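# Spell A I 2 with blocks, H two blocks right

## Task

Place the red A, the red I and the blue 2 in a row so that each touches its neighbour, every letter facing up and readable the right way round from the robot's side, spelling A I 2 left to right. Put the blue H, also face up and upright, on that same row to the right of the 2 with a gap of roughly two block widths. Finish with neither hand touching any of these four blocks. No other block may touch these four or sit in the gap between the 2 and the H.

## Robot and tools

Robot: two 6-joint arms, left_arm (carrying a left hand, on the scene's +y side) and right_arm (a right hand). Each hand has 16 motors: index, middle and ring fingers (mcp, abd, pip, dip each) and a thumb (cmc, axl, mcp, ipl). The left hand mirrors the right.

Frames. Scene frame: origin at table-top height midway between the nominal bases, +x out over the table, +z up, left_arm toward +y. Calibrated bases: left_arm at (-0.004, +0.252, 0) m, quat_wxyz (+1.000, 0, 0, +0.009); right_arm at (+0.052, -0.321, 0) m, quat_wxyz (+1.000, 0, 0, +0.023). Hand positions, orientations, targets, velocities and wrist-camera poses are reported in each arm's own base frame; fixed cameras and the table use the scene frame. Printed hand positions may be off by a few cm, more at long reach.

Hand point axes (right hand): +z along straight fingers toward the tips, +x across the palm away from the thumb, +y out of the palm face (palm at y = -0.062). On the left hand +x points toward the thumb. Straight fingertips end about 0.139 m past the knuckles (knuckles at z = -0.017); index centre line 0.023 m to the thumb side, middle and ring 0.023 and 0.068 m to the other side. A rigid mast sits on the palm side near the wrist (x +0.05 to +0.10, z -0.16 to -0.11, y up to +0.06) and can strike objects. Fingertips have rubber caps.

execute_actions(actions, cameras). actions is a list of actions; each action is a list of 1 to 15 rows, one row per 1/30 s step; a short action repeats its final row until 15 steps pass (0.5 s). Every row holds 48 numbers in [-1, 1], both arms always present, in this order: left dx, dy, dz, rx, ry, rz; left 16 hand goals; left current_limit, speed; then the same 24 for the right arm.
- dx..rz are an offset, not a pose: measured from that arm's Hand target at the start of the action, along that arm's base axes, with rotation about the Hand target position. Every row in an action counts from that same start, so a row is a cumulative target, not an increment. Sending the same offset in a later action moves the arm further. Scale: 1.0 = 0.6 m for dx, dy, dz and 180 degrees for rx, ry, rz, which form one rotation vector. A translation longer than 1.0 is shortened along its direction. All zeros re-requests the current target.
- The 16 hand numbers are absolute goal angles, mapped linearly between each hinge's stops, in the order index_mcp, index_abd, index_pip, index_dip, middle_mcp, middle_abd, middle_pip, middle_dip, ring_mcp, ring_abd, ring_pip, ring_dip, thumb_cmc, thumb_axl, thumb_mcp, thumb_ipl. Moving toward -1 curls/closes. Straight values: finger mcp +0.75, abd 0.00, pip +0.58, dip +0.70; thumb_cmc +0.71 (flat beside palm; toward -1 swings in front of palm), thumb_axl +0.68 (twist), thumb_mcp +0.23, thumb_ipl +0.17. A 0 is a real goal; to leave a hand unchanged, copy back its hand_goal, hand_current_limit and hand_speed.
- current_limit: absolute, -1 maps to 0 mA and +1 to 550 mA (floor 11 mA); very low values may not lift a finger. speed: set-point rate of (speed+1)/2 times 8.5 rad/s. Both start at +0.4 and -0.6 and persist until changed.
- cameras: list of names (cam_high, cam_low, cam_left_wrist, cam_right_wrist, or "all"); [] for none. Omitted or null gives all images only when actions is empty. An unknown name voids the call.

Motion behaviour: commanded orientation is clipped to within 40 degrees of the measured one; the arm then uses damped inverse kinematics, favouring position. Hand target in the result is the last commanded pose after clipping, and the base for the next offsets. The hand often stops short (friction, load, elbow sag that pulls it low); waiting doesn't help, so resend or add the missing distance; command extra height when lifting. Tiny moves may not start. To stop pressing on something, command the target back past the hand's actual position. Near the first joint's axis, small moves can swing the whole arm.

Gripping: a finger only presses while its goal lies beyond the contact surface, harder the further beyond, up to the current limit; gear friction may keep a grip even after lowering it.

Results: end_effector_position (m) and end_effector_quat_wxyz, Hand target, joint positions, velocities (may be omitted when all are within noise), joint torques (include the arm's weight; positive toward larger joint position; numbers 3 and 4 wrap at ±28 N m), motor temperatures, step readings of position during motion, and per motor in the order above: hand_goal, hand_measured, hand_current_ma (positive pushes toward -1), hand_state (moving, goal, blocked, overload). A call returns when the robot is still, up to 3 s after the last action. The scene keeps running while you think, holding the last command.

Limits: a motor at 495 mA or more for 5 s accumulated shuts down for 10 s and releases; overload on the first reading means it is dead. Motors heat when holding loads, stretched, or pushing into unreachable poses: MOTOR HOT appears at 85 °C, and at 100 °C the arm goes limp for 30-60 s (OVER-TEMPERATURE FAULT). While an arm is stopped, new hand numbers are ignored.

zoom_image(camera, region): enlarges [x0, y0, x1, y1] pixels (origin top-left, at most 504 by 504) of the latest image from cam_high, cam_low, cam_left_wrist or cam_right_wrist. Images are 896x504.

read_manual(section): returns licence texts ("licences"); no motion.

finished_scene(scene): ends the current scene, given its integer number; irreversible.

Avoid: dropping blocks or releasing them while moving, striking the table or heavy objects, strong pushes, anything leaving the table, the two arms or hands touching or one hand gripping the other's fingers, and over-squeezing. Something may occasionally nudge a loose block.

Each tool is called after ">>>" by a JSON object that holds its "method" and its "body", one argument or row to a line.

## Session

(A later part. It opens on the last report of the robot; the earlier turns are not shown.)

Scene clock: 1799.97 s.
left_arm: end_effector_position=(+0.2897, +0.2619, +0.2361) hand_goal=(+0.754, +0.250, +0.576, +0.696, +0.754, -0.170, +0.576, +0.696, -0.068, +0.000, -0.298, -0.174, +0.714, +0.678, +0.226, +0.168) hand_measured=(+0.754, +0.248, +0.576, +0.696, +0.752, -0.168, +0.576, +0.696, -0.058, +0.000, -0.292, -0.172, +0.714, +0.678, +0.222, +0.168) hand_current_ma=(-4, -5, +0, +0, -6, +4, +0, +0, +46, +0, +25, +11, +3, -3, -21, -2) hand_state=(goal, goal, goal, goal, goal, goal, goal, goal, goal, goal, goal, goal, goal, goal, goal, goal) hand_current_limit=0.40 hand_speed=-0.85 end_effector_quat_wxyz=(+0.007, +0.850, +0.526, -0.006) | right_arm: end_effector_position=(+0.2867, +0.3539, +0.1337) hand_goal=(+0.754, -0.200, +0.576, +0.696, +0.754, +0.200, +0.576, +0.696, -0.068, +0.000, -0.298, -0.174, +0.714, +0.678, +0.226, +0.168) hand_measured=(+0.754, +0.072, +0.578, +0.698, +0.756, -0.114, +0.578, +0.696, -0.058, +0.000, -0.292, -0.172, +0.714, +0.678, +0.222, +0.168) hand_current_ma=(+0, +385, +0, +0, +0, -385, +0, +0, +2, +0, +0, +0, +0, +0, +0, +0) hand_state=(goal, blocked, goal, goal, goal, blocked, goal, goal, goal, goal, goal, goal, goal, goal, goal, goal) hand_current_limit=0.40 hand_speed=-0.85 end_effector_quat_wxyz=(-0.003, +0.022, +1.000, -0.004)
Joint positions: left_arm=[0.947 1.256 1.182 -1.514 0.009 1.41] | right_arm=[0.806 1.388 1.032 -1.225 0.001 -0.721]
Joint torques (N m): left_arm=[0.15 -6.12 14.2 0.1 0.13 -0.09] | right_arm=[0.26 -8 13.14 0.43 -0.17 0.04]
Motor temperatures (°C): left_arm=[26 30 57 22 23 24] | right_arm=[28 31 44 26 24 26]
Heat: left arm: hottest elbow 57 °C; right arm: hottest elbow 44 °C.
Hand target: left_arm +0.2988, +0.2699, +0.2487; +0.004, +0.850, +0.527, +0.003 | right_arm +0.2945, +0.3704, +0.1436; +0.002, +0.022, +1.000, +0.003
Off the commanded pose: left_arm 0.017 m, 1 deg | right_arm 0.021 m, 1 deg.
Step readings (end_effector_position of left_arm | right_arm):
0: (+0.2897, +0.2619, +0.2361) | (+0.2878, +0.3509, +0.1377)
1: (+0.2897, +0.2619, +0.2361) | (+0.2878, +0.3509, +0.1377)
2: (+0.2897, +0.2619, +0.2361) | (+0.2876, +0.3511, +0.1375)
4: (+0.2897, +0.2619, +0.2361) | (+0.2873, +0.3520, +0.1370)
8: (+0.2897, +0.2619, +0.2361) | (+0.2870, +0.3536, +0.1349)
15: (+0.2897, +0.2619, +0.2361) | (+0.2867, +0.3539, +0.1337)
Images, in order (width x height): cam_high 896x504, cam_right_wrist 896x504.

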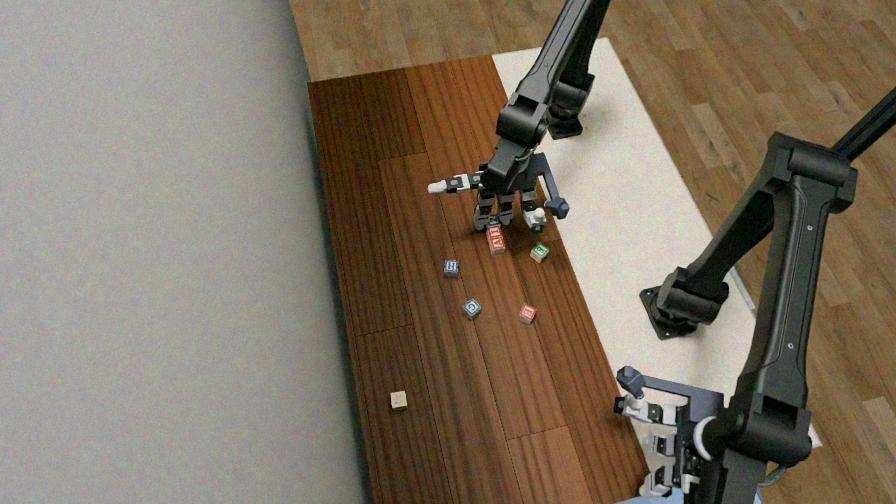

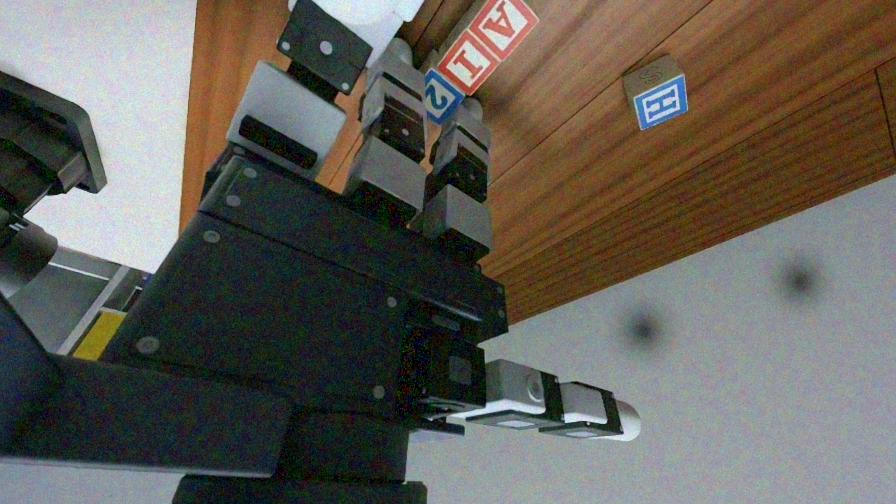

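>>> {"method": "execute_actions", "body": {
  "actions": [
    [[0,0,0,0,0,0,0.754,0.25,0.576,0.696,0.754,-0.17,0.576,0.696,-0.068,0,-0.299,-0.174,0.714,0.678,0.226,0.168,0.4,-0.85,0,0,0,0,0,0,0.754,0.11,0.576,0.696,0.754,-0.15,0.576,0.696,-0.068,0,-0.299,-0.174,0.714,0.678,0.226,0.168,0.4,-0.85]],
    [[0,0,0,0,0,0,0.754,0.25,0.576,0.696,0.754,-0.17,0.576,0.696,-0.068,0,-0.299,-0.174,0.714,0.678,0.226,0.168,0.4,-0.85,0,0,0,0,0,0,0.754,0.2,0.576,0.696,0.754,-0.21,0.576,0.696,-0.068,0,-0.299,-0.174,0.714,0.678,0.226,0.168,0.4,-0.85]],
    [[0,0,0,0,0,0,0.754,0.25,0.576,0.696,0.754,-0.17,0.576,0.696,-0.068,0,-0.299,-0.174,0.714,0.678,0.226,0.168,0.4,-0.85,0,0,0.06,0,0,0,0.754,0.2,0.576,0.696,0.754,-0.21,0.576,0.696,-0.068,0,-0.299,-0.174,0.714,0.678,0.226,0.168,0.4,-0.85]],
    [[0,0,0,0,0,0,0.754,0.25,0.576,0.696,0.754,-0.17,0.576,0.696,-0.068,0,-0.299,-0.174,0.714,0.678,0.226,0.168,0.4,-0.85,0,0,0.08,0,0,0,0.754,0.2,0.576,0.696,0.754,-0.21,0.576,0.696,-0.068,0,-0.299,-0.174,0.714,0.678,0.226,0.168,0.4,-0.85]]
  ],
  "cameras": ["cam_high","cam_right_wrist"]
}}

>>> {"method": "zoom_image", "body": {
  "camera": "cam_high",
  "region": [450, 190, 540, 260]
}}

>>> {"method": "zoom_image", "body": {
  "camera": "cam_right_wrist",
  "region": [300, 0, 540, 160]
}}

Scene clock: 1828.73 s.
left_arm: end_effector_position=(+0.2897, +0.2619, +0.2361) hand_goal=(+0.754, +0.250, +0.576, +0.696, +0.754, -0.170, +0.576, +0.696, -0.068, +0.000, -0.298, -0.174, +0.714, +0.678, +0.226, +0.168) hand_measured=(+0.754, +0.248, +0.576, +0.696, +0.752, -0.168, +0.576, +0.696, -0.058, +0.000, -0.292, -0.172, +0.714, +0.678, +0.222, +0.168) hand_current_ma=(-4, -5, +0, +0, -6, +4, +0, +0, +46, +0, +25, +11, +3, -3, -21, -2) hand_state=(goal, goal, goal, goal, goal, goal, goal, goal, goal, goal, goal, goal, goal, goal, goal, goal) hand_current_limit=0.40 hand_speed=-0.85 end_effector_quat_wxyz=(+0.007, +0.850, +0.526, -0.006) | right_arm: end_effector_position=(+0.2918, +0.3593, +0.2101) hand_goal=(+0.754, +0.200, +0.576, +0.696, +0.754, -0.210, +0.576, +0.696, -0.068, +0.000, -0.298, -0.174, +0.714, +0.678, +0.226, +0.168) hand_measured=(+0.754, +0.196, +0.578, +0.698, +0.754, -0.206, +0.578, +0.696, -0.058, +0.000, -0.292, -0.172, +0.714, +0.678, +0.222, +0.168) hand_current_ma=(+0, +0, +0, +0, +0, +0, +0, +0, +2, +0, +0, +0, +0, +0, +0, +0) hand_state=(goal, goal, goal, goal, goal, goal, goal, goal, goal, goal, goal, goal, goal, goal, goal, goal) hand_current_limit=0.40 hand_speed=-0.85 end_effector_quat_wxyz=(-0.007, +0.022, +1.000, -0.008)
Joint positions: left_arm=[0.947 1.256 1.182 -1.514 0.009 1.41] | right_arm=[0.806 1.362 1.216 -1.445 0.001 -0.721]
Joint torques (N m): left_arm=[0.21 -6.01 14.19 0.08 0.14 -0.12] | right_arm=[0.09 -9.99 13.16 0.17 -0.16 0.04]
Motor temperatures (°C): left_arm=[26 30 57 22 23 24] | right_arm=[28 30 44 26 24 26]
Heat: left arm: hottest elbow 57 °C; right arm: hottest elbow 44 °C.
Hand target: left_arm +0.2988, +0.2699, +0.2487; +0.004, +0.850, +0.527, +0.003 | right_arm +0.2946, +0.3705, +0.2277; +0.002, +0.022, +1.000, +0.003
Off the commanded pose: left_arm 0.017 m, 1 deg | right_arm 0.021 m, 2 deg.
Step readings (end_effector_position of left_arm | right_arm):
0: (+0.2897, +0.2619, +0.2361) | (+0.2867, +0.3539, +0.1337)
1: (+0.2897, +0.2619, +0.2361) | (+0.2867, +0.3539, +0.1337)
2: (+0.2897, +0.2619, +0.2361) | (+0.2867, +0.3539, +0.1337)
4: (+0.2897, +0.2619, +0.2361) | (+0.2867, +0.3539, +0.1337)
8: (+0.2897, +0.2619, +0.2361) | (+0.2867, +0.3539, +0.1337)
15: (+0.2897, +0.2619, +0.2361) | (+0.2867, +0.3539, +0.1337)
16: (+0.2897, +0.2619, +0.2361) | (+0.2867, +0.3539, +0.1337)
17: (+0.2897, +0.2619, +0.2361) | (+0.2867, +0.3539, +0.1337)
19: (+0.2897, +0.2619, +0.2361) | (+0.2867, +0.3539, +0.1337)
23: (+0.2897, +0.2619, +0.2361) | (+0.2867, +0.3539, +0.1337)
30: (+0.2897, +0.2619, +0.2361) | (+0.2867, +0.3539, +0.1337)
31: (+0.2897, +0.2619, +0.2361) | (+0.2868, +0.3540, +0.1340)
32: (+0.2897, +0.2619, +0.2361) | (+0.2863, +0.3535, +0.1351)
34: (+0.2897, +0.2619, +0.2361) | (+0.2857, +0.3529, +0.1399)
38: (+0.2897, +0.2619, +0.2361) | (+0.2897, +0.3571, +0.1548)
45: (+0.2897, +0.2619, +0.2361) | (+0.2907, +0.3581, +0.1604)
46: (+0.2897, +0.2619, +0.2361) | (+0.2904, +0.3578, +0.1606)
47: (+0.2897, +0.2619, +0.2361) | (+0.2893, +0.3566, +0.1618)
49: (+0.2897, +0.2619, +0.2361) | (+0.2873, +0.3546, +0.1677)
53: (+0.2897, +0.2619, +0.2361) | (+0.2902, +0.3576, +0.1916)
60: (+0.2897, +0.2619, +0.2361) | (+0.2926, +0.3602, +0.2105)
Images, in order (width x height): cam_high 896x504, cam_right_wrist 896x504.

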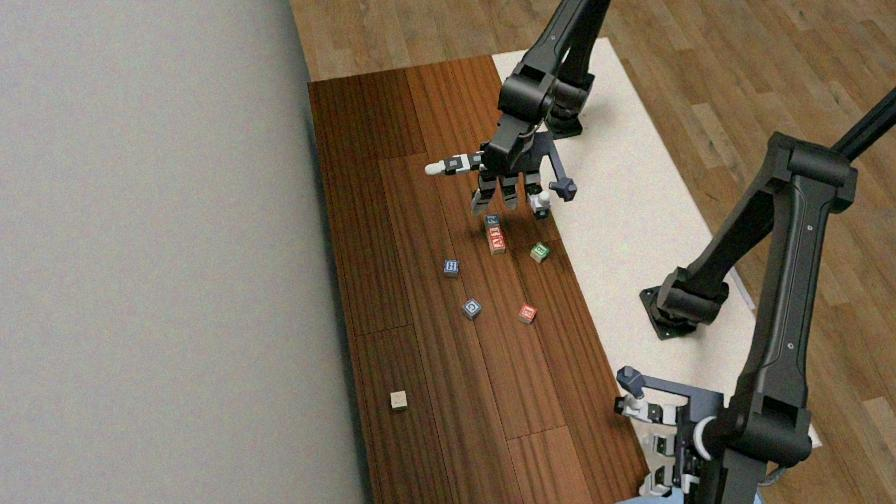

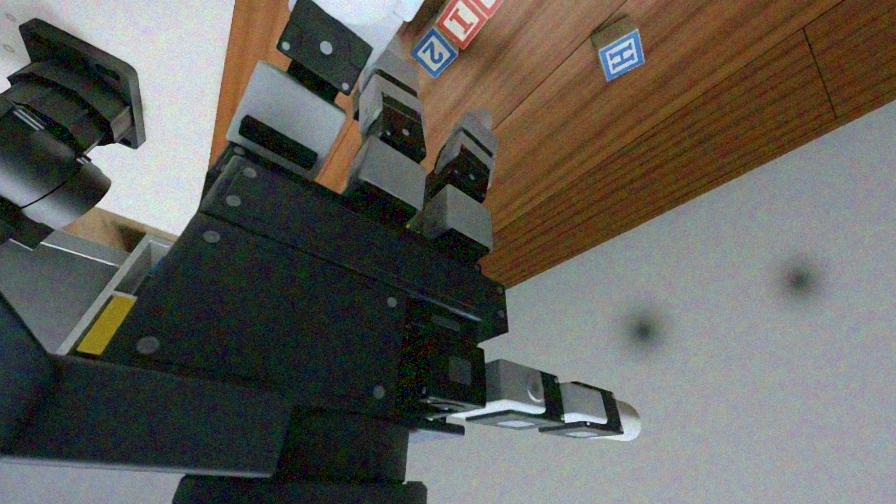

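Scaled by 5.600 from the camera's 896x504 image, which has a finer 1280x720 frame.

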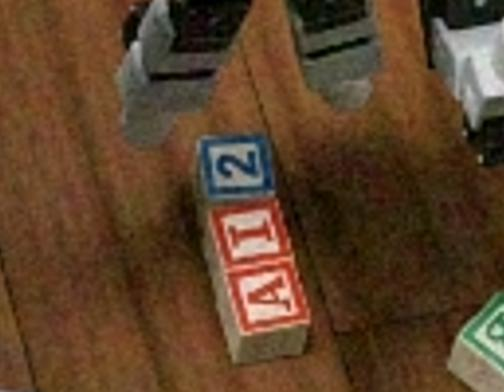

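Scaled by 2.100 from the camera's 896x504 image, which has a finer 1280x720 frame.

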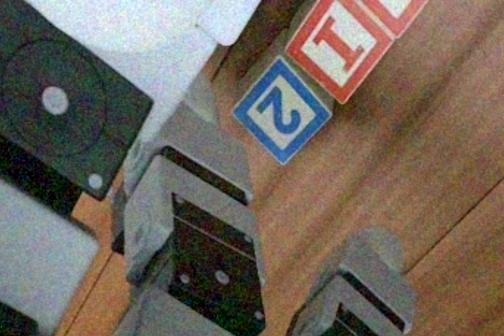

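>>> {"method": "execute_actions", "body": {
  "actions": [
    [[0,0,0,0,0,0,0.754,0.25,0.576,0.696,0.754,-0.17,0.576,0.696,-0.068,0,-0.299,-0.174,0.714,0.678,0.226,0.168,0.4,-0.85,0.1042,0.0145,-0.01,0,0,-0.1444,0.754,0.2,0.576,0.696,0.754,-0.21,0.576,0.696,-0.068,0,-0.299,-0.174,0.714,0.678,0.226,0.168,0.4,-0.85]],
    [[0,0,0,0,0,0,0.754,0.25,0.576,0.696,0.754,-0.17,0.576,0.696,-0.068,0,-0.299,-0.174,0.714,0.678,0.226,0.168,0.4,-0.85,0.092,-0.0077,-0.01,0,0,-0.1444,0.754,0.2,0.576,0.696,0.754,-0.21,0.576,0.696,-0.068,0,-0.299,-0.174,0.714,0.678,0.226,0.168,0.4,-0.85]],
    [[0,0,0,0,0,0,0.754,0.25,0.576,0.696,0.754,-0.17,0.576,0.696,-0.068,0,-0.299,-0.174,0.714,0.678,0.226,0.168,0.4,-0.85,0.0708,-0.0228,-0.01,0,0,-0.1444,0.754,0.2,0.576,0.696,0.754,-0.21,0.576,0.696,-0.068,0,-0.299,-0.174,0.714,0.678,0.226,0.168,0.4,-0.85]],
    [[0,0,0,0,0,0,0.754,0.25,0.576,0.696,0.754,-0.17,0.576,0.696,-0.068,0,-0.299,-0.174,0.714,0.678,0.226,0.168,0.4,-0.85,0.0457,-0.027,-0.01,0,0,-0.1444,0.754,0.2,0.576,0.696,0.754,-0.21,0.576,0.696,-0.068,0,-0.299,-0.174,0.714,0.678,0.226,0.168,0.4,-0.85]]
  ],
  "cameras": ["cam_high","cam_right_wrist"]
}}

>>> {"method": "zoom_image", "body": {
  "camera": "cam_right_wrist",
  "region": [300, 0, 540, 160]
}}

Scene clock: 1858.17 s.
left_arm: end_effector_position=(+0.2897, +0.2619, +0.2361) hand_goal=(+0.754, +0.250, +0.576, +0.696, +0.754, -0.170, +0.576, +0.696, -0.068, +0.000, -0.298, -0.174, +0.714, +0.678, +0.226, +0.168) hand_measured=(+0.754, +0.248, +0.576, +0.696, +0.752, -0.168, +0.576, +0.696, -0.058, +0.000, -0.292, -0.172, +0.714, +0.678, +0.222, +0.168) hand_current_ma=(-4, -5, +0, +0, -6, +4, +0, +0, +46, +0, +25, +11, +3, -3, -21, -2) hand_state=(goal, goal, goal, goal, goal, goal, goal, goal, goal, goal, goal, goal, goal, goal, goal, goal) hand_current_limit=0.40 hand_speed=-0.85 end_effector_quat_wxyz=(+0.007, +0.850, +0.526, -0.006) | right_arm: end_effector_position=(+0.4691, +0.3420, +0.2027) hand_goal=(+0.754, +0.200, +0.576, +0.696, +0.754, -0.210, +0.576, +0.696, -0.068, +0.000, -0.298, -0.174, +0.714, +0.678, +0.226, +0.168) hand_measured=(+0.754, +0.196, +0.578, +0.698, +0.754, -0.206, +0.578, +0.696, -0.058, +0.000, -0.292, -0.172, +0.712, +0.678, +0.222, +0.168) hand_current_ma=(+0, +0, +0, +0, +0, +0, +0, +0, +2, +0, +0, +0, +0, +0, +0, +0) hand_state=(goal, goal, goal, goal, goal, goal, goal, goal, goal, goal, goal, goal, goal, goal, goal, goal) hand_current_limit=0.40 hand_speed=-0.85 end_effector_quat_wxyz=(+0.002, +0.793, +0.609, +0.001)
Joint positions: left_arm=[0.947 1.256 1.182 -1.514 0.009 1.41] | right_arm=[0.779 1.788 1.694 -1.475 0.004 1.039]
Joint torques (N m): left_arm=[0.32 -6.18 14.16 0.05 0.11 -0.1] | right_arm=[-1.44 -14.74 13.56 0.06 0.32 0.05]
Motor temperatures (°C): left_arm=[26 30 58 22 23 24] | right_arm=[28 31 48 26 24 26]
Heat: left arm: hottest elbow 58 °C; right arm: hottest elbow 48 °C.
Hand target: left_arm +0.2988, +0.2699, +0.2487; +0.004, +0.850, +0.527, +0.003 | right_arm +0.4821, +0.3448, +0.2036; +0.004, +0.801, +0.599, +0.001
Off the commanded pose: left_arm 0.017 m, 1 deg | right_arm 0.013 m, 2 deg.
Step readings (end_effector_position of left_arm | right_arm):
0: (+0.2897, +0.2619, +0.2361) | (+0.2918, +0.3593, +0.2101)
1: (+0.2897, +0.2619, +0.2361) | (+0.2923, +0.3593, +0.2102)
2: (+0.2897, +0.2619, +0.2361) | (+0.2941, +0.3594, +0.2107)
4: (+0.2897, +0.2619, +0.2361) | (+0.3019, +0.3606, +0.2128)
8: (+0.2897, +0.2619, +0.2361) | (+0.3229, +0.3653, +0.2161)
15: (+0.2897, +0.2619, +0.2361) | (+0.3417, +0.3654, +0.2105)
16: (+0.2897, +0.2619, +0.2361) | (+0.3434, +0.3650, +0.2100)
17: (+0.2897, +0.2619, +0.2361) | (+0.3465, +0.3643, +0.2101)
19: (+0.2897, +0.2619, +0.2361) | (+0.3567, +0.3650, +0.2111)
23: (+0.2897, +0.2619, +0.2361) | (+0.3788, +0.3685, +0.2111)
30: (+0.2897, +0.2619, +0.2361) | (+0.3964, +0.3666, +0.2054)
31: (+0.2897, +0.2619, +0.2361) | (+0.3979, +0.3661, +0.2056)
32: (+0.2897, +0.2619, +0.2361) | (+0.4004, +0.3650, +0.2063)
34: (+0.2897, +0.2619, +0.2361) | (+0.4087, +0.3640, +0.2084)
38: (+0.2897, +0.2619, +0.2361) | (+0.4260, +0.3637, +0.2091)
45: (+0.2897, +0.2619, +0.2361) | (+0.4386, +0.3608, +0.2024)
46: (+0.2897, +0.2619, +0.2361) | (+0.4393, +0.3601, +0.2023)
47: (+0.2897, +0.2619, +0.2361) | (+0.4412, +0.3580, +0.2028)
49: (+0.2897, +0.2619, +0.2361) | (+0.4477, +0.3558, +0.2048)
53: (+0.2897, +0.2619, +0.2361) | (+0.4624, +0.3532, +0.2064)
60: (+0.2897, +0.2619, +0.2361) | (+0.4699, +0.3448, +0.2001)
Images, in order (width x height): cam_high 896x504, cam_right_wrist 896x504.

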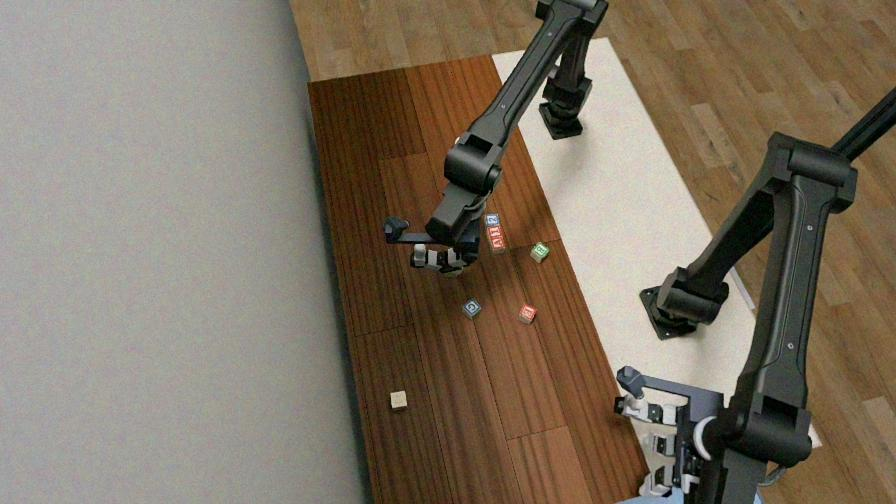

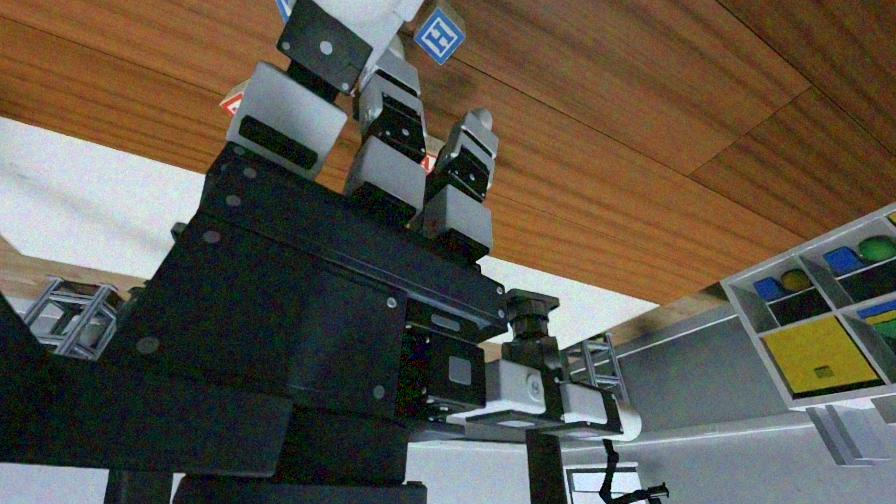

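Scaled by 2.100 from the camera's 896x504 image, which has a finer 1280x720 frame.

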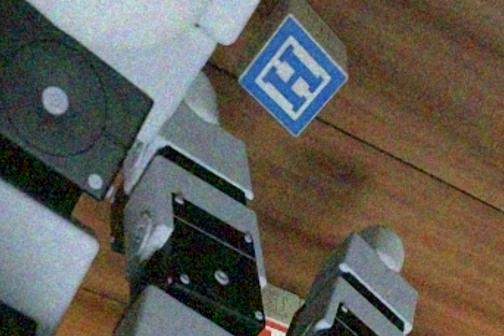

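>>> {"method": "execute_actions", "body": {
  "actions": [
    [[0,0,0,0,0,0,0.754,0.25,0.576,0.696,0.754,-0.17,0.576,0.696,-0.068,0,-0.299,-0.174,0.714,0.678,0.226,0.168,0.4,-0.85,0,0,-0.06,0,0,-0.012,0.754,0.2,0.576,0.696,0.754,-0.21,0.576,0.696,-0.068,0,-0.299,-0.174,0.714,0.678,0.226,0.168,0.4,-0.85]],
    [[0,0,0,0,0,0,0.754,0.25,0.576,0.696,0.754,-0.17,0.576,0.696,-0.068,0,-0.299,-0.174,0.714,0.678,0.226,0.168,0.4,-0.85,0,0,-0.05,0,0,0,0.754,0.2,0.576,0.696,0.754,-0.21,0.576,0.696,-0.068,0,-0.299,-0.174,0.714,0.678,0.226,0.168,0.4,-0.85]],
    [[0,0,0,0,0,0,0.754,0.25,0.576,0.696,0.754,-0.17,0.576,0.696,-0.068,0,-0.299,-0.174,0.714,0.678,0.226,0.168,0.4,-0.85,0,0,-0.022,0,0,0,0.754,0.2,0.576,0.696,0.754,-0.21,0.576,0.696,-0.068,0,-0.299,-0.174,0.714,0.678,0.226,0.168,0.4,-0.85]]
  ],
  "cameras": ["cam_right_wrist"]
}}

>>> {"method": "zoom_image", "body": {
  "camera": "cam_right_wrist",
  "region": [300, 20, 540, 180]
}}

Scene clock: 1897.50 s.
left_arm: end_effector_position=(+0.2897, +0.2619, +0.2361) hand_goal=(+0.754, +0.250, +0.576, +0.696, +0.754, -0.170, +0.576, +0.696, -0.068, +0.000, -0.298, -0.174, +0.714, +0.678, +0.226, +0.168) hand_measured=(+0.754, +0.248, +0.576, +0.696, +0.752, -0.168, +0.576, +0.696, -0.058, +0.000, -0.292, -0.172, +0.714, +0.678, +0.222, +0.168) hand_current_ma=(-4, -5, +0, +0, -6, +4, +0, +0, +46, +0, +25, +11, +3, -3, -21, -2) hand_state=(goal, goal, goal, goal, goal, goal, goal, goal, goal, goal, goal, goal, goal, goal, goal, goal) hand_current_limit=0.40 hand_speed=-0.85 end_effector_quat_wxyz=(+0.007, +0.850, +0.526, -0.006) | right_arm: end_effector_position=(+0.4775, +0.3490, +0.1456) hand_goal=(+0.754, +0.200, +0.576, +0.696, +0.754, -0.210, +0.576, +0.696, -0.068, +0.000, -0.298, -0.174, +0.714, +0.678, +0.226, +0.168) hand_measured=(+0.754, +0.196, +0.578, +0.698, +0.754, -0.206, +0.578, +0.696, -0.058, +0.000, -0.292, -0.172, +0.712, +0.678, +0.222, +0.168) hand_current_ma=(+0, +0, +0, +0, +0, +0, +0, +0, +2, +0, +0, +0, +0, +0, +0, +0) hand_state=(goal, goal, goal, goal, goal, goal, goal, goal, goal, goal, goal, goal, goal, goal, goal, goal) hand_current_limit=0.40 hand_speed=-0.85 end_effector_quat_wxyz=(+0.000, +0.806, +0.592, +0.014)
Joint positions: left_arm=[0.947 1.256 1.182 -1.514 0.009 1.41] | right_arm=[0.779 1.835 1.608 -1.316 0.004 1.083]
Joint torques (N m): left_arm=[0.32 -6.18 14.2 0.16 0.12 -0.11] | right_arm=[-1.38 -15.03 8.98 1.05 0.32 0.04]
Motor temperatures (°C): left_arm=[26 30 58 22 23 24] | right_arm=[28 32 45 26 24 26]
Heat: left arm: hottest elbow 58 °C; right arm: hottest elbow 45 °C.
Hand target: left_arm +0.2988, +0.2699, +0.2487; +0.004, +0.850, +0.527, +0.003 | right_arm +0.4821, +0.3448, +0.1245; +0.004, +0.812, +0.583, +0.001
Off the commanded pose: left_arm 0.017 m, 1 deg | right_arm 0.022 m, 2 deg.
Step readings (end_effector_position of left_arm | right_arm):
0: (+0.2897, +0.2619, +0.2361) | (+0.4691, +0.3420, +0.2027)
1: (+0.2897, +0.2619, +0.2361) | (+0.4690, +0.3419, +0.2027)
2: (+0.2897, +0.2619, +0.2361) | (+0.4691, +0.3419, +0.2025)
4: (+0.2897, +0.2619, +0.2361) | (+0.4712, +0.3437, +0.2018)
8: (+0.2897, +0.2619, +0.2361) | (+0.4761, +0.3480, +0.1969)
15: (+0.2897, +0.2619, +0.2361) | (+0.4760, +0.3476, +0.1868)
16: (+0.2897, +0.2619, +0.2361) | (+0.4761, +0.3477, +0.1861)
17: (+0.2897, +0.2619, +0.2361) | (+0.4765, +0.3481, +0.1846)
19: (+0.2897, +0.2619, +0.2361) | (+0.4776, +0.3491, +0.1791)
23: (+0.2897, +0.2619, +0.2361) | (+0.4755, +0.3470, +0.1639)
30: (+0.2897, +0.2619, +0.2361) | (+0.4763, +0.3478, +0.1543)
31: (+0.2897, +0.2619, +0.2361) | (+0.4764, +0.3479, +0.1543)
32: (+0.2897, +0.2619, +0.2361) | (+0.4768, +0.3483, +0.1541)
34: (+0.2897, +0.2619, +0.2361) | (+0.4779, +0.3494, +0.1527)
38: (+0.2897, +0.2619, +0.2361) | (+0.4773, +0.3488, +0.1482)
45: (+0.2897, +0.2619, +0.2361) | (+0.4774, +0.3489, +0.1456)
Images, in order (width x height): cam_right_wrist 896x504.

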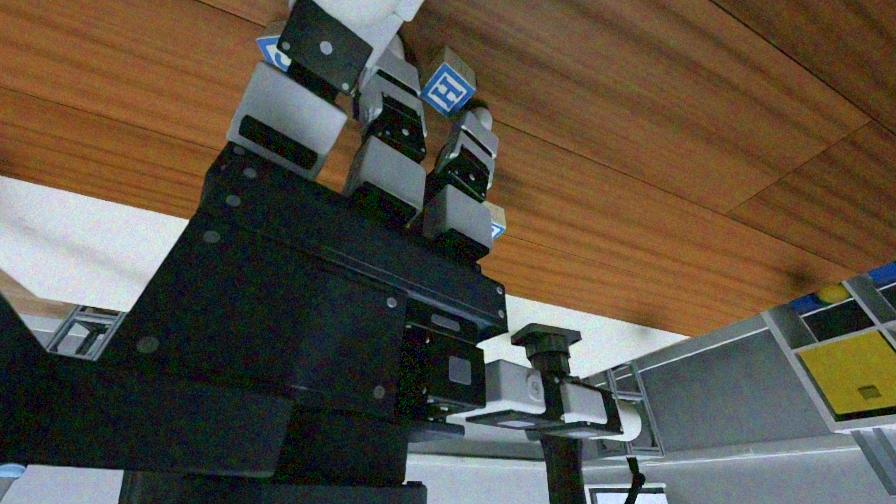

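Scaled by 2.100 from the camera's 896x504 image, which has a finer 1280x720 frame.

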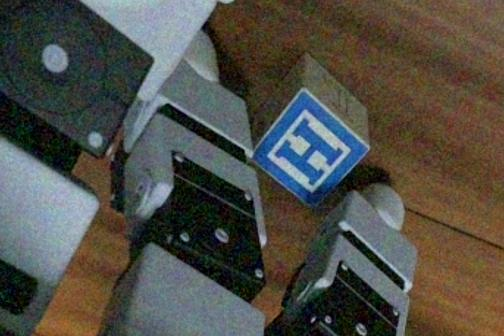

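>>> {"method": "execute_actions", "body": {
  "actions": [
    [[0,0,0,0,0,0, 0.754,0.25,0.576,0.696,0.754,-0.17,0.576,0.696,-0.068,0,-0.299,-0.174,0.714,0.678,0.226,0.168,0.4,-0.85, 0.0075,-0.015,0,0,0,-0.008, 0.754,0.2,0.576,0.696,0.754,-0.21,0.576,0.696,-0.068,0,-0.299,-0.174,0.714,0.678,0.226,0.168,0.4,-0.85]],
    [[0,0,0,0,0,0, 0.754,0.25,0.576,0.696,0.754,-0.17,0.576,0.696,-0.068,0,-0.299,-0.174,0.714,0.678,0.226,0.168,0.4,-0.85, 0,0,-0.013,0,0,0, 0.754,0.2,0.576,0.696,0.754,-0.21,0.576,0.696,-0.068,0,-0.299,-0.174,0.714,0.678,0.226,0.168,0.4,-0.85]]
  ],
  "cameras": ["cam_right_wrist"]
}}

>>> {"method": "zoom_image", "body": {
  "camera": "cam_right_wrist",
  "region": [300, 20, 540, 180]
}}

Scene clock: 1959.07 s.
left_arm: end_effector_position=(+0.2897, +0.2619, +0.2361) hand_goal=(+0.754, +0.250, +0.576, +0.696, +0.754, -0.170, +0.576, +0.696, -0.068, +0.000, -0.298, -0.174, +0.714, +0.678, +0.226, +0.168) hand_measured=(+0.754, +0.248, +0.576, +0.696, +0.752, -0.168, +0.576, +0.696, -0.058, +0.000, -0.292, -0.172, +0.714, +0.678, +0.222, +0.168) hand_current_ma=(-4, -5, +0, +0, -6, +4, +0, +0, +46, +0, +25, +11, +3, -3, -21, -2) hand_state=(goal, goal, goal, goal, goal, goal, goal, goal, goal, goal, goal, goal, goal, goal, goal, goal) hand_current_limit=0.40 hand_speed=-0.85 end_effector_quat_wxyz=(+0.007, +0.850, +0.526, -0.006) | right_arm: end_effector_position=(+0.4820, +0.3406, +0.1380) hand_goal=(+0.754, +0.200, +0.576, +0.696, +0.754, -0.210, +0.576, +0.696, -0.068, +0.000, -0.298, -0.174, +0.714, +0.678, +0.226, +0.168) hand_measured=(+0.754, +0.196, +0.578, +0.698, +0.754, -0.206, +0.578, +0.696, -0.058, +0.000, -0.292, -0.172, +0.712, +0.678, +0.222, +0.168) hand_current_ma=(+0, +0, +0, +0, +0, +0, +0, +0, +2, +0, +0, +0, +0, +0, +0, +0) hand_state=(goal, goal, goal, goal, goal, goal, goal, goal, goal, goal, goal, goal, goal, goal, goal, goal) hand_current_limit=0.40 hand_speed=-0.85 end_effector_quat_wxyz=(+0.000, +0.813, +0.582, +0.014)
Joint positions: left_arm=[0.947 1.256 1.182 -1.514 0.009 1.41] | right_arm=[0.763 1.838 1.592 -1.297 0.004 1.091]
Joint torques (N m): left_arm=[0.26 -6.12 14.22 0.1 0.12 -0.11] | right_arm=[-1.44 -14.97 8.9 1.07 0.3 0.04]
Motor temperatures (°C): left_arm=[26 30 59 22 23 24] | right_arm=[28 33 44 26 24 26]
Heat: left arm: hottest elbow 59 °C; right arm: hottest elbow 44 °C.
Hand target: left_arm +0.2988, +0.2699, +0.2487; +0.004, +0.850, +0.527, +0.003 | right_arm +0.4867, +0.3356, +0.1167; +0.004, +0.820, +0.573, +0.001
Off the commanded pose: left_arm 0.017 m, 1 deg | right_arm 0.022 m, 2 deg.
Step readings (end_effector_position of left_arm | right_arm):
0: (+0.2897, +0.2619, +0.2361) | (+0.4775, +0.3490, +0.1456)
1: (+0.2897, +0.2619, +0.2361) | (+0.4775, +0.3490, +0.1456)
2: (+0.2897, +0.2619, +0.2361) | (+0.4776, +0.3487, +0.1456)
4: (+0.2897, +0.2619, +0.2361) | (+0.4779, +0.3480, +0.1456)
8: (+0.2897, +0.2619, +0.2361) | (+0.4798, +0.3449, +0.1456)
15: (+0.2897, +0.2619, +0.2361) | (+0.4823, +0.3412, +0.1456)
16: (+0.2897, +0.2619, +0.2361) | (+0.4823, +0.3409, +0.1455)
17: (+0.2897, +0.2619, +0.2361) | (+0.4825, +0.3411, +0.1451)
19: (+0.2897, +0.2619, +0.2361) | (+0.4826, +0.3412, +0.1435)
23: (+0.2897, +0.2619, +0.2361) | (+0.4818, +0.3404, +0.1398)
30: (+0.2897, +0.2619, +0.2361) | (+0.4820, +0.3406, +0.1380)
Images, in order (width x height): cam_right_wrist 896x504.

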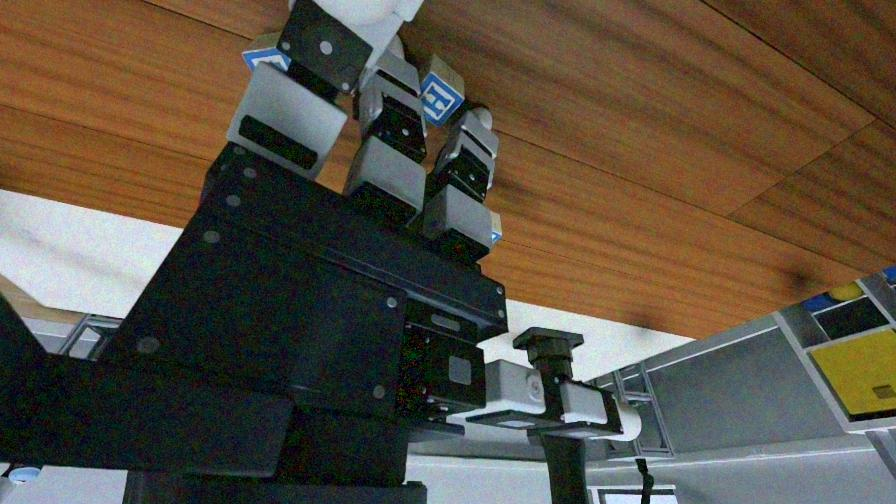

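Scaled by 2.100 from the camera's 896x504 image, which has a finer 1280x720 frame.

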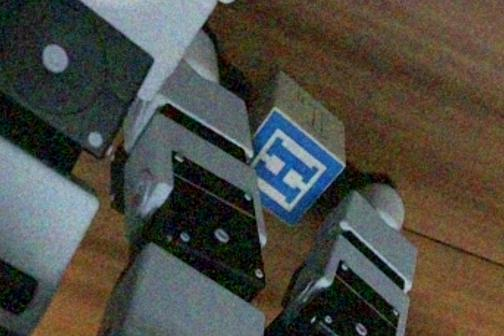

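>>> {"method": "execute_actions", "body": {
  "actions": [
    [[0,0,0,0,0,0, 0.754,0.25,0.576,0.696,0.754,-0.17,0.576,0.696,-0.068,0,-0.299,-0.174,0.714,0.678,0.226,0.168,0.4,-0.85, 0,0,0.0,0,0,0, 0.754,0.06,0.576,0.696,0.754,-0.06,0.576,0.696,-0.068,0,-0.299,-0.174,0.714,0.678,0.226,0.168,0.4,-0.85]],
    [[0,0,0,0,0,0, 0.754,0.25,0.576,0.696,0.754,-0.17,0.576,0.696,-0.068,0,-0.299,-0.174,0.714,0.678,0.226,0.168,0.4,-0.85, 0,0,0,0,0,0, 0.754,-0.2,0.576,0.696,0.754,0.2,0.576,0.696,-0.068,0,-0.299,-0.174,0.714,0.678,0.226,0.168,0.4,-0.85]],
    [[0,0,0,0,0,0, 0.754,0.25,0.576,0.696,0.754,-0.17,0.576,0.696,-0.068,0,-0.299,-0.174,0.714,0.678,0.226,0.168,0.4,-0.85, 0,0,0,0,0,0, 0.754,-0.2,0.576,0.696,0.754,0.2,0.576,0.696,-0.068,0,-0.299,-0.174,0.714,0.678,0.226,0.168,0.4,-0.85]]
  ],
  "cameras": ["cam_right_wrist"]
}}

>>> {"method": "zoom_image", "body": {
  "camera": "cam_right_wrist",
  "region": [300, 20, 540, 180]
}}

Scene clock: 1978.53 s.
left_arm: end_effector_position=(+0.2897, +0.2619, +0.2361) hand_goal=(+0.754, +0.250, +0.576, +0.696, +0.754, -0.170, +0.576, +0.696, -0.068, +0.000, -0.298, -0.174, +0.714, +0.678, +0.226, +0.168) hand_measured=(+0.754, +0.248, +0.576, +0.696, +0.752, -0.168, +0.576, +0.696, -0.058, +0.000, -0.292, -0.172, +0.714, +0.678, +0.222, +0.168) hand_current_ma=(-4, -5, +0, +0, -6, +4, +0, +0, +46, +0, +25, +11, +3, -3, -21, -2) hand_state=(goal, goal, goal, goal, goal, goal, goal, goal, goal, goal, goal, goal, goal, goal, goal, goal) hand_current_limit=0.40 hand_speed=-0.85 end_effector_quat_wxyz=(+0.007, +0.850, +0.526, -0.006) | right_arm: end_effector_position=(+0.4820, +0.3406, +0.1380) hand_goal=(+0.754, -0.200, +0.576, +0.696, +0.754, +0.200, +0.576, +0.696, -0.068, +0.000, -0.298, -0.174, +0.714, +0.678, +0.226, +0.168) hand_measured=(+0.754, +0.014, +0.578, +0.698, +0.754, -0.024, +0.578, +0.696, -0.058, +0.000, -0.292, -0.172, +0.712, +0.678, +0.222, +0.168) hand_current_ma=(+0, +385, +0, +0, +0, -385, +0, +0, +2, +0, +0, +0, +0, +0, +0, +0) hand_state=(goal, blocked, goal, goal, goal, blocked, goal, goal, goal, goal, goal, goal, goal, goal, goal, goal) hand_current_limit=0.40 hand_speed=-0.85 end_effector_quat_wxyz=(+0.000, +0.813, +0.582, +0.014)
Joint positions: left_arm=[0.947 1.256 1.182 -1.514 0.009 1.41] | right_arm=[0.763 1.838 1.592 -1.297 0.004 1.091]
Joint torques (N m): left_arm=[0.44 -6.12 14.19 0.1 0.12 -0.1] | right_arm=[-1.44 -15.03 8.91 1.05 0.3 0.04]
Motor temperatures (°C): left_arm=[26 30 59 22 23 24] | right_arm=[28 34 43 26 24 26]
Heat: left arm: hottest elbow 59 °C; right arm: hottest elbow 43 °C.
Hand target: left_arm +0.2988, +0.2699, +0.2487; +0.004, +0.850, +0.527, +0.003 | right_arm +0.4867, +0.3356, +0.1167; +0.004, +0.820, +0.573, +0.001
Off the commanded pose: left_arm 0.017 m, 1 deg | right_arm 0.022 m, 2 deg.
Step readings (end_effector_position of left_arm | right_arm):
0: (+0.2897, +0.2619, +0.2361) | (+0.4820, +0.3406, +0.1380)
1: (+0.2897, +0.2619, +0.2361) | (+0.4820, +0.3406, +0.1380)
2: (+0.2897, +0.2619, +0.2361) | (+0.4820, +0.3406, +0.1380)
4: (+0.2897, +0.2619, +0.2361) | (+0.4820, +0.3406, +0.1380)
8: (+0.2897, +0.2619, +0.2361) | (+0.4820, +0.3406, +0.1380)
15: (+0.2897, +0.2619, +0.2361) | (+0.4820, +0.3406, +0.1380)
16: (+0.2897, +0.2619, +0.2361) | (+0.4820, +0.3406, +0.1380)
17: (+0.2897, +0.2619, +0.2361) | (+0.4820, +0.3406, +0.1380)
19: (+0.2897, +0.2619, +0.2361) | (+0.4820, +0.3406, +0.1380)
23: (+0.2897, +0.2619, +0.2361) | (+0.4820, +0.3406, +0.1380)
30: (+0.2897, +0.2619, +0.2361) | (+0.4820, +0.3406, +0.1380)
31: (+0.2897, +0.2619, +0.2361) | (+0.4820, +0.3406, +0.1380)
32: (+0.2897, +0.2619, +0.2361) | (+0.4820, +0.3406, +0.1380)
34: (+0.2897, +0.2619, +0.2361) | (+0.4820, +0.3406, +0.1380)
38: (+0.2897, +0.2619, +0.2361) | (+0.4820, +0.3406, +0.1380)
45: (+0.2897, +0.2619, +0.2361) | (+0.4820, +0.3406, +0.1380)
Images, in order (width x height): cam_right_wrist 896x504.

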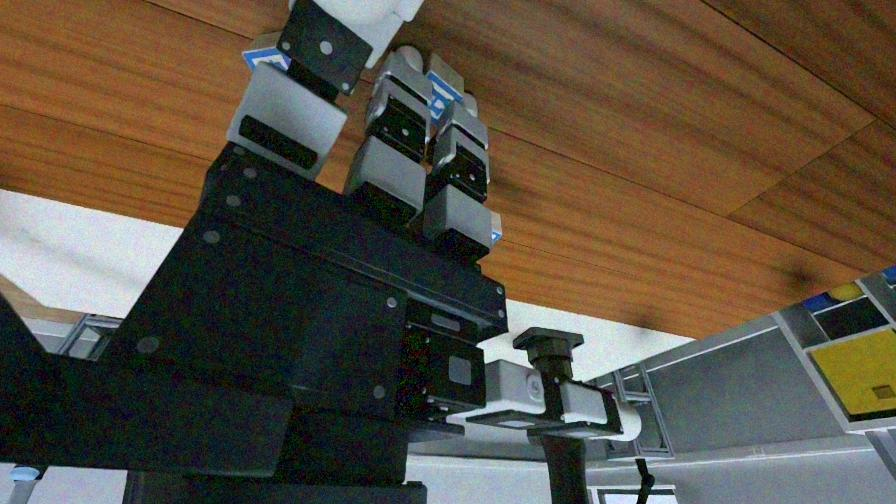

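Scaled by 2.100 from the camera's 896x504 image, which has a finer 1280x720 frame.

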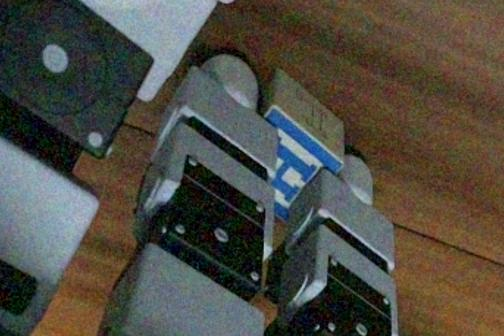

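>>> {"method": "execute_actions", "body": {
  "actions": [
    [[0,0,0,0,0,0, 0.754,0.25,0.576,0.696,0.754,-0.17,0.576,0.696,-0.068,0,-0.299,-0.174,0.714,0.678,0.226,0.168,0.4,-0.85, 0,0,0.05,0,0,0, 0.754,-0.2,0.576,0.696,0.754,0.2,0.576,0.696,-0.068,0,-0.299,-0.174,0.714,0.678,0.226,0.168,0.4,-0.85]],
    [[0,0,0,0,0,0, 0.754,0.25,0.576,0.696,0.754,-0.17,0.576,0.696,-0.068,0,-0.299,-0.174,0.714,0.678,0.226,0.168,0.4,-0.85, 0,0,0.08,0,0,0, 0.754,-0.2,0.576,0.696,0.754,0.2,0.576,0.696,-0.068,0,-0.299,-0.174,0.714,0.678,0.226,0.168,0.4,-0.85]]
  ],
  "cameras": ["cam_right_wrist"]
}}

>>> {"method": "zoom_image", "body": {
  "camera": "cam_right_wrist",
  "region": [300, 20, 540, 180]
}}

Scene clock: 2010.77 s.
left_arm: end_effector_position=(+0.2897, +0.2619, +0.2361) hand_goal=(+0.754, +0.250, +0.576, +0.696, +0.754, -0.170, +0.576, +0.696, -0.068, +0.000, -0.298, -0.174, +0.714, +0.678, +0.226, +0.168) hand_measured=(+0.754, +0.248, +0.576, +0.696, +0.752, -0.168, +0.576, +0.696, -0.058, +0.000, -0.292, -0.172, +0.714, +0.678, +0.222, +0.168) hand_current_ma=(-4, -5, +0, +0, -6, +4, +0, +0, +46, +0, +25, +11, +3, -3, -21, -2) hand_state=(goal, goal, goal, goal, goal, goal, goal, goal, goal, goal, goal, goal, goal, goal, goal, goal) hand_current_limit=0.40 hand_speed=-0.85 end_effector_quat_wxyz=(+0.007, +0.850, +0.526, -0.006) | right_arm: end_effector_position=(+0.4755, +0.3343, +0.1747) hand_goal=(+0.754, -0.200, +0.576, +0.696, +0.754, +0.200, +0.576, +0.696, -0.068, +0.000, -0.298, -0.174, +0.714, +0.678, +0.226, +0.168) hand_measured=(+0.754, +0.014, +0.578, +0.698, +0.754, -0.024, +0.578, +0.696, -0.058, +0.000, -0.292, -0.172, +0.712, +0.678, +0.222, +0.168) hand_current_ma=(+0, +385, +0, +0, +0, -385, +0, +0, +2, +0, +0, +0, +0, +0, +0, +0) hand_state=(goal, blocked, goal, goal, goal, blocked, goal, goal, goal, goal, goal, goal, goal, goal, goal, goal) hand_current_limit=0.40 hand_speed=-0.85 end_effector_quat_wxyz=(+0.005, +0.813, +0.582, -0.018)
Joint positions: left_arm=[0.947 1.256 1.182 -1.514 0.009 1.41] | right_arm=[0.763 1.837 1.691 -1.462 0.004 1.092]
Joint torques (N m): left_arm=[0.32 -6.07 14.17 0.12 0.13 -0.11] | right_arm=[-1.49 -18.32 13.24 -0.02 0.29 0.05]
Motor temperatures (°C): left_arm=[26 30 59 22 23 24] | right_arm=[28 34 42 26 24 26]
Heat: left arm: hottest elbow 59 °C; right arm: hottest elbow 42 °C.
Hand target: left_arm +0.2988, +0.2699, +0.2487; +0.004, +0.850, +0.527, +0.003 | right_arm +0.4867, +0.3356, +0.1946; +0.004, +0.820, +0.573, +0.000
Off the commanded pose: left_arm 0.017 m, 1 deg | right_arm 0.023 m, 2 deg.
Step readings (end_effector_position of left_arm | right_arm):
0: (+0.2897, +0.2619, +0.2361) | (+0.4820, +0.3406, +0.1380)
1: (+0.2897, +0.2619, +0.2361) | (+0.4820, +0.3406, +0.1380)
2: (+0.2897, +0.2619, +0.2361) | (+0.4819, +0.3405, +0.1380)
4: (+0.2897, +0.2619, +0.2361) | (+0.4799, +0.3386, +0.1377)
8: (+0.2897, +0.2619, +0.2361) | (+0.4755, +0.3344, +0.1372)
15: (+0.2897, +0.2619, +0.2361) | (+0.4737, +0.3327, +0.1371)
16: (+0.2897, +0.2619, +0.2361) | (+0.4735, +0.3325, +0.1373)
17: (+0.2897, +0.2619, +0.2361) | (+0.4727, +0.3317, +0.1389)
19: (+0.2897, +0.2619, +0.2361) | (+0.4710, +0.3301, +0.1457)
23: (+0.2897, +0.2619, +0.2361) | (+0.4744, +0.3333, +0.1641)
30: (+0.2897, +0.2619, +0.2361) | (+0.4764, +0.3352, +0.1747)
Images, in order (width x height): cam_right_wrist 896x504.

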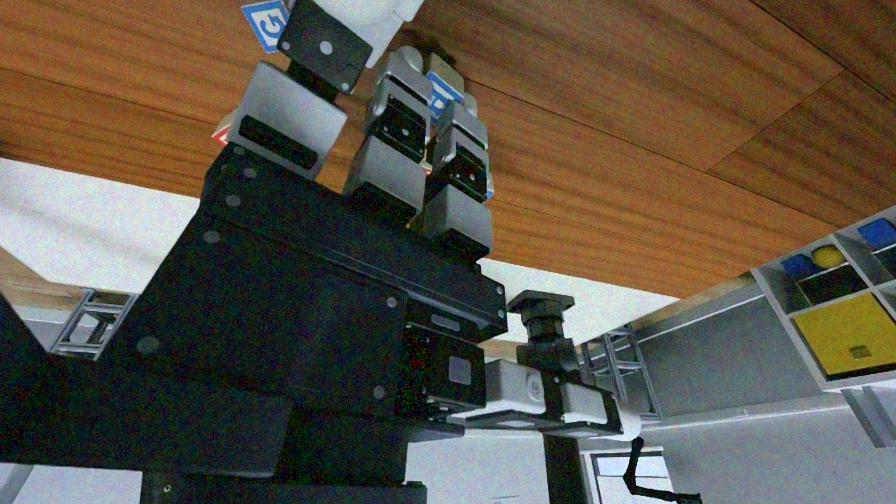

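Scaled by 2.100 from the camera's 896x504 image, which has a finer 1280x720 frame.

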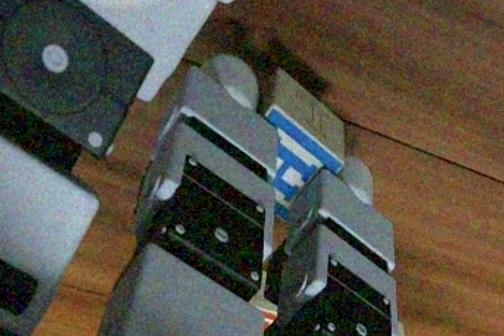

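>>> {"method": "execute_actions", "body": {
  "actions": [
    [[0,0,0,0,0,0, 0.754,0.25,0.576,0.696,0.754,-0.17,0.576,0.696,-0.068,0,-0.299,-0.174,0.714,0.678,0.226,0.168,0.4,-0.85, -0.037,-0.0122,0.026,0,0,0.1194, 0.754,-0.2,0.576,0.696,0.754,0.2,0.576,0.696,-0.068,0,-0.299,-0.174,0.714,0.678,0.226,0.168,0.4,-0.85]],
    [[0,0,0,0,0,0, 0.754,0.25,0.576,0.696,0.754,-0.17,0.576,0.696,-0.068,0,-0.299,-0.174,0.714,0.678,0.226,0.168,0.4,-0.85, -0.0543,-0.0127,0,0,0,0.1194, 0.754,-0.2,0.576,0.696,0.754,0.2,0.576,0.696,-0.068,0,-0.299,-0.174,0.714,0.678,0.226,0.168,0.4,-0.85]],
    [[0,0,0,0,0,0, 0.754,0.25,0.576,0.696,0.754,-0.17,0.576,0.696,-0.068,0,-0.299,-0.174,0.714,0.678,0.226,0.168,0.4,-0.85, -0.0708,-0.0197,0,0,0,0.1194, 0.754,-0.2,0.576,0.696,0.754,0.2,0.576,0.696,-0.068,0,-0.299,-0.174,0.714,0.678,0.226,0.168,0.4,-0.85]],
    [[0,0,0,0,0,0, 0.754,0.25,0.576,0.696,0.754,-0.17,0.576,0.696,-0.068,0,-0.299,-0.174,0.714,0.678,0.226,0.168,0.4,-0.85, -0.0832,-0.032,0,0,0,0.1194, 0.754,-0.2,0.576,0.696,0.754,0.2,0.576,0.696,-0.068,0,-0.299,-0.174,0.714,0.678,0.226,0.168,0.4,-0.85]],
    [[0,0,0,0,0,0, 0.754,0.25,0.576,0.696,0.754,-0.17,0.576,0.696,-0.068,0,-0.299,-0.174,0.714,0.678,0.226,0.168,0.4,-0.85, -0.0907,-0.048,0,0,0,0.1194, 0.754,-0.2,0.576,0.696,0.754,0.2,0.576,0.696,-0.068,0,-0.299,-0.174,0.714,0.678,0.226,0.168,0.4,-0.85]],
    [[0,0,0,0,0,0, 0.754,0.25,0.576,0.696,0.754,-0.17,0.576,0.696,-0.068,0,-0.299,-0.174,0.714,0.678,0.226,0.168,0.4,-0.85, 0,0,0,0,0,0, 0.754,-0.2,0.576,0.696,0.754,0.2,0.576,0.696,-0.068,0,-0.299,-0.174,0.714,0.678,0.226,0.168,0.4,-0.85]]
  ],
  "cameras": ["cam_high", "cam_right_wrist"]
}}

>>> {"method": "zoom_image", "body": {
  "camera": "cam_high",
  "region": [380, 110, 620, 270]
}}

Scene clock: 2054.80 s.
left_arm: end_effector_position=(+0.2897, +0.2619, +0.2361) hand_goal=(+0.754, +0.250, +0.576, +0.696, +0.754, -0.170, +0.576, +0.696, -0.068, +0.000, -0.298, -0.174, +0.714, +0.678, +0.226, +0.168) hand_measured=(+0.754, +0.248, +0.576, +0.696, +0.752, -0.168, +0.576, +0.696, -0.058, +0.000, -0.292, -0.172, +0.714, +0.678, +0.222, +0.168) hand_current_ma=(-4, -5, +0, +0, -6, +4, +0, +0, +46, +0, +25, +11, +3, -3, -21, -2) hand_state=(goal, goal, goal, goal, goal, goal, goal, goal, goal, goal, goal, goal, goal, goal, goal, goal) hand_current_limit=0.40 hand_speed=-0.85 end_effector_quat_wxyz=(+0.007, +0.850, +0.526, -0.006) | right_arm: end_effector_position=(+0.2837, +0.2641, +0.2106) hand_goal=(+0.754, -0.200, +0.576, +0.696, +0.754, +0.200, +0.576, +0.696, -0.068, +0.000, -0.298, -0.174, +0.714, +0.678, +0.226, +0.168) hand_measured=(+0.750, +0.014, +0.576, +0.698, +0.752, -0.024, +0.576, +0.696, -0.058, +0.000, -0.292, -0.172, +0.714, +0.678, +0.222, +0.168) hand_current_ma=(+0, +385, +0, +0, +0, -385, +0, +0, +2, +0, +0, +0, +0, +0, +0, +0) hand_state=(goal, blocked, goal, goal, goal, blocked, goal, goal, goal, goal, goal, goal, goal, goal, goal, goal) hand_current_limit=0.40 hand_speed=-0.85 end_effector_quat_wxyz=(+0.004, +0.023, +1.000, +0.003)
Joint positions: left_arm=[0.947 1.256 1.182 -1.514 0.009 1.41] | right_arm=[0.613 1.159 1.035 -1.437 0.001 -0.912]
Joint torques (N m): left_arm=[0.32 -6.12 14.22 0.1 0.13 -0.11] | right_arm=[-1.73 -6.71 9.65 0.58 -0.23 -0.17]
Motor temperatures (°C): left_arm=[26 30 59 22 23 24] | right_arm=[28 32 47 26 24 26]
Heat: left arm: hottest elbow 59 °C; right arm: hottest elbow 47 °C.
Hand target: left_arm +0.2988, +0.2699, +0.2487; +0.004, +0.850, +0.527, +0.003 | right_arm +0.2850, +0.2609, +0.2104; +0.002, +0.023, +1.000, +0.003
Off the commanded pose: left_arm 0.017 m, 1 deg | right_arm 0.003 m, 0 deg.
Step readings (end_effector_position of left_arm | right_arm):
0: (+0.2897, +0.2619, +0.2361) | (+0.4755, +0.3343, +0.1747)
1: (+0.2897, +0.2619, +0.2361) | (+0.4757, +0.3345, +0.1749)
2: (+0.2897, +0.2619, +0.2361) | (+0.4762, +0.3350, +0.1756)
4: (+0.2897, +0.2619, +0.2361) | (+0.4740, +0.3335, +0.1780)
8: (+0.2897, +0.2619, +0.2361) | (+0.4630, +0.3276, +0.1910)
15: (+0.2897, +0.2619, +0.2361) | (+0.4608, +0.3316, +0.2177)
16: (+0.2897, +0.2619, +0.2361) | (+0.4605, +0.3323, +0.2174)
17: (+0.2897, +0.2619, +0.2361) | (+0.4587, +0.3324, +0.2154)
19: (+0.2897, +0.2619, +0.2361) | (+0.4480, +0.3275, +0.2062)
23: (+0.2897, +0.2619, +0.2361) | (+0.4268, +0.3174, +0.1944)
30: (+0.2897, +0.2619, +0.2361) | (+0.4266, +0.3216, +0.2071)
31: (+0.2897, +0.2619, +0.2361) | (+0.4268, +0.3220, +0.2082)
32: (+0.2897, +0.2619, +0.2361) | (+0.4248, +0.3221, +0.2075)
34: (+0.2897, +0.2619, +0.2361) | (+0.4133, +0.3178, +0.2027)
38: (+0.2897, +0.2619, +0.2361) | (+0.3902, +0.3066, +0.1985)
45: (+0.2897, +0.2619, +0.2361) | (+0.3865, +0.3087, +0.2100)
46: (+0.2897, +0.2619, +0.2361) | (+0.3862, +0.3093, +0.2098)
47: (+0.2897, +0.2619, +0.2361) | (+0.3836, +0.3089, +0.2080)
49: (+0.2897, +0.2619, +0.2361) | (+0.3714, +0.3033, +0.2017)
53: (+0.2897, +0.2619, +0.2361) | (+0.3466, +0.2908, +0.1980)
60: (+0.2897, +0.2619, +0.2361) | (+0.3393, +0.2898, +0.2101)
61: (+0.2897, +0.2619, +0.2361) | (+0.3385, +0.2896, +0.2096)
62: (+0.2897, +0.2619, +0.2361) | (+0.3355, +0.2888, +0.2079)
64: (+0.2897, +0.2619, +0.2361) | (+0.3234, +0.2826, +0.2030)
68: (+0.2897, +0.2619, +0.2361) | (+0.2983, +0.2665, +0.2004)
75: (+0.2897, +0.2619, +0.2361) | (+0.2887, +0.2625, +0.2104)
76: (+0.2897, +0.2619, +0.2361) | (+0.2879, +0.2627, +0.2104)
77: (+0.2897, +0.2619, +0.2361) | (+0.2872, +0.2630, +0.2105)
79: (+0.2897, +0.2619, +0.2361) | (+0.2860, +0.2635, +0.2106)
83: (+0.2897, +0.2619, +0.2361) | (+0.2846, +0.2639, +0.2106)
90: (+0.2897, +0.2619, +0.2361) | (+0.2839, +0.2641, +0.2106)
Images, in order (width x height): cam_high 896x504, cam_right_wrist 896x504.

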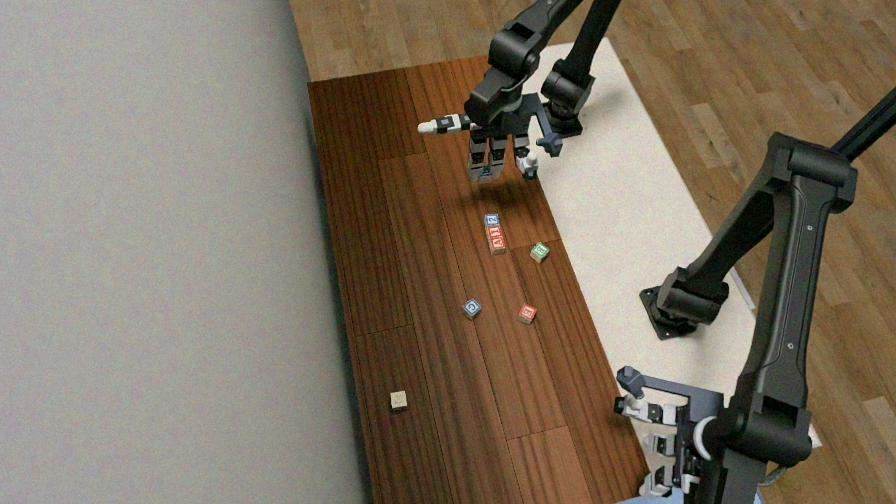

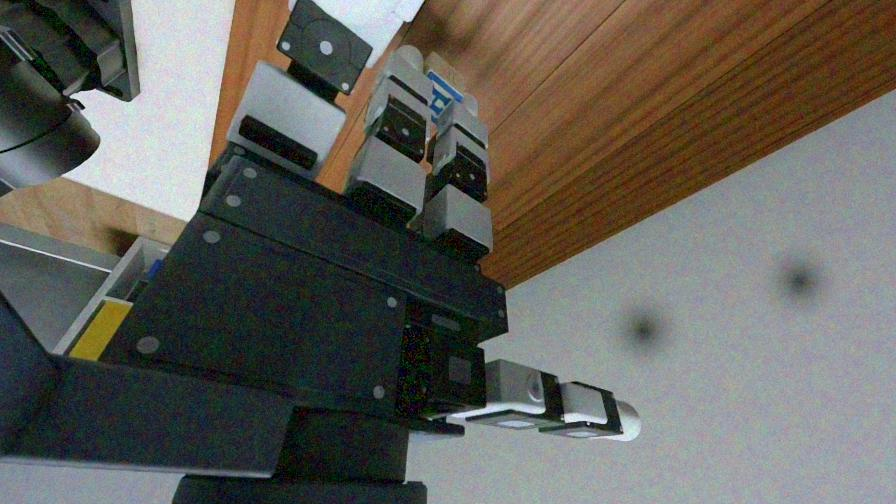

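Scaled by 2.100 from the camera's 896x504 image, which has a finer 1280x720 frame.

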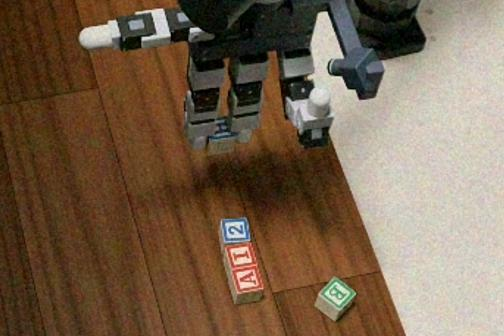

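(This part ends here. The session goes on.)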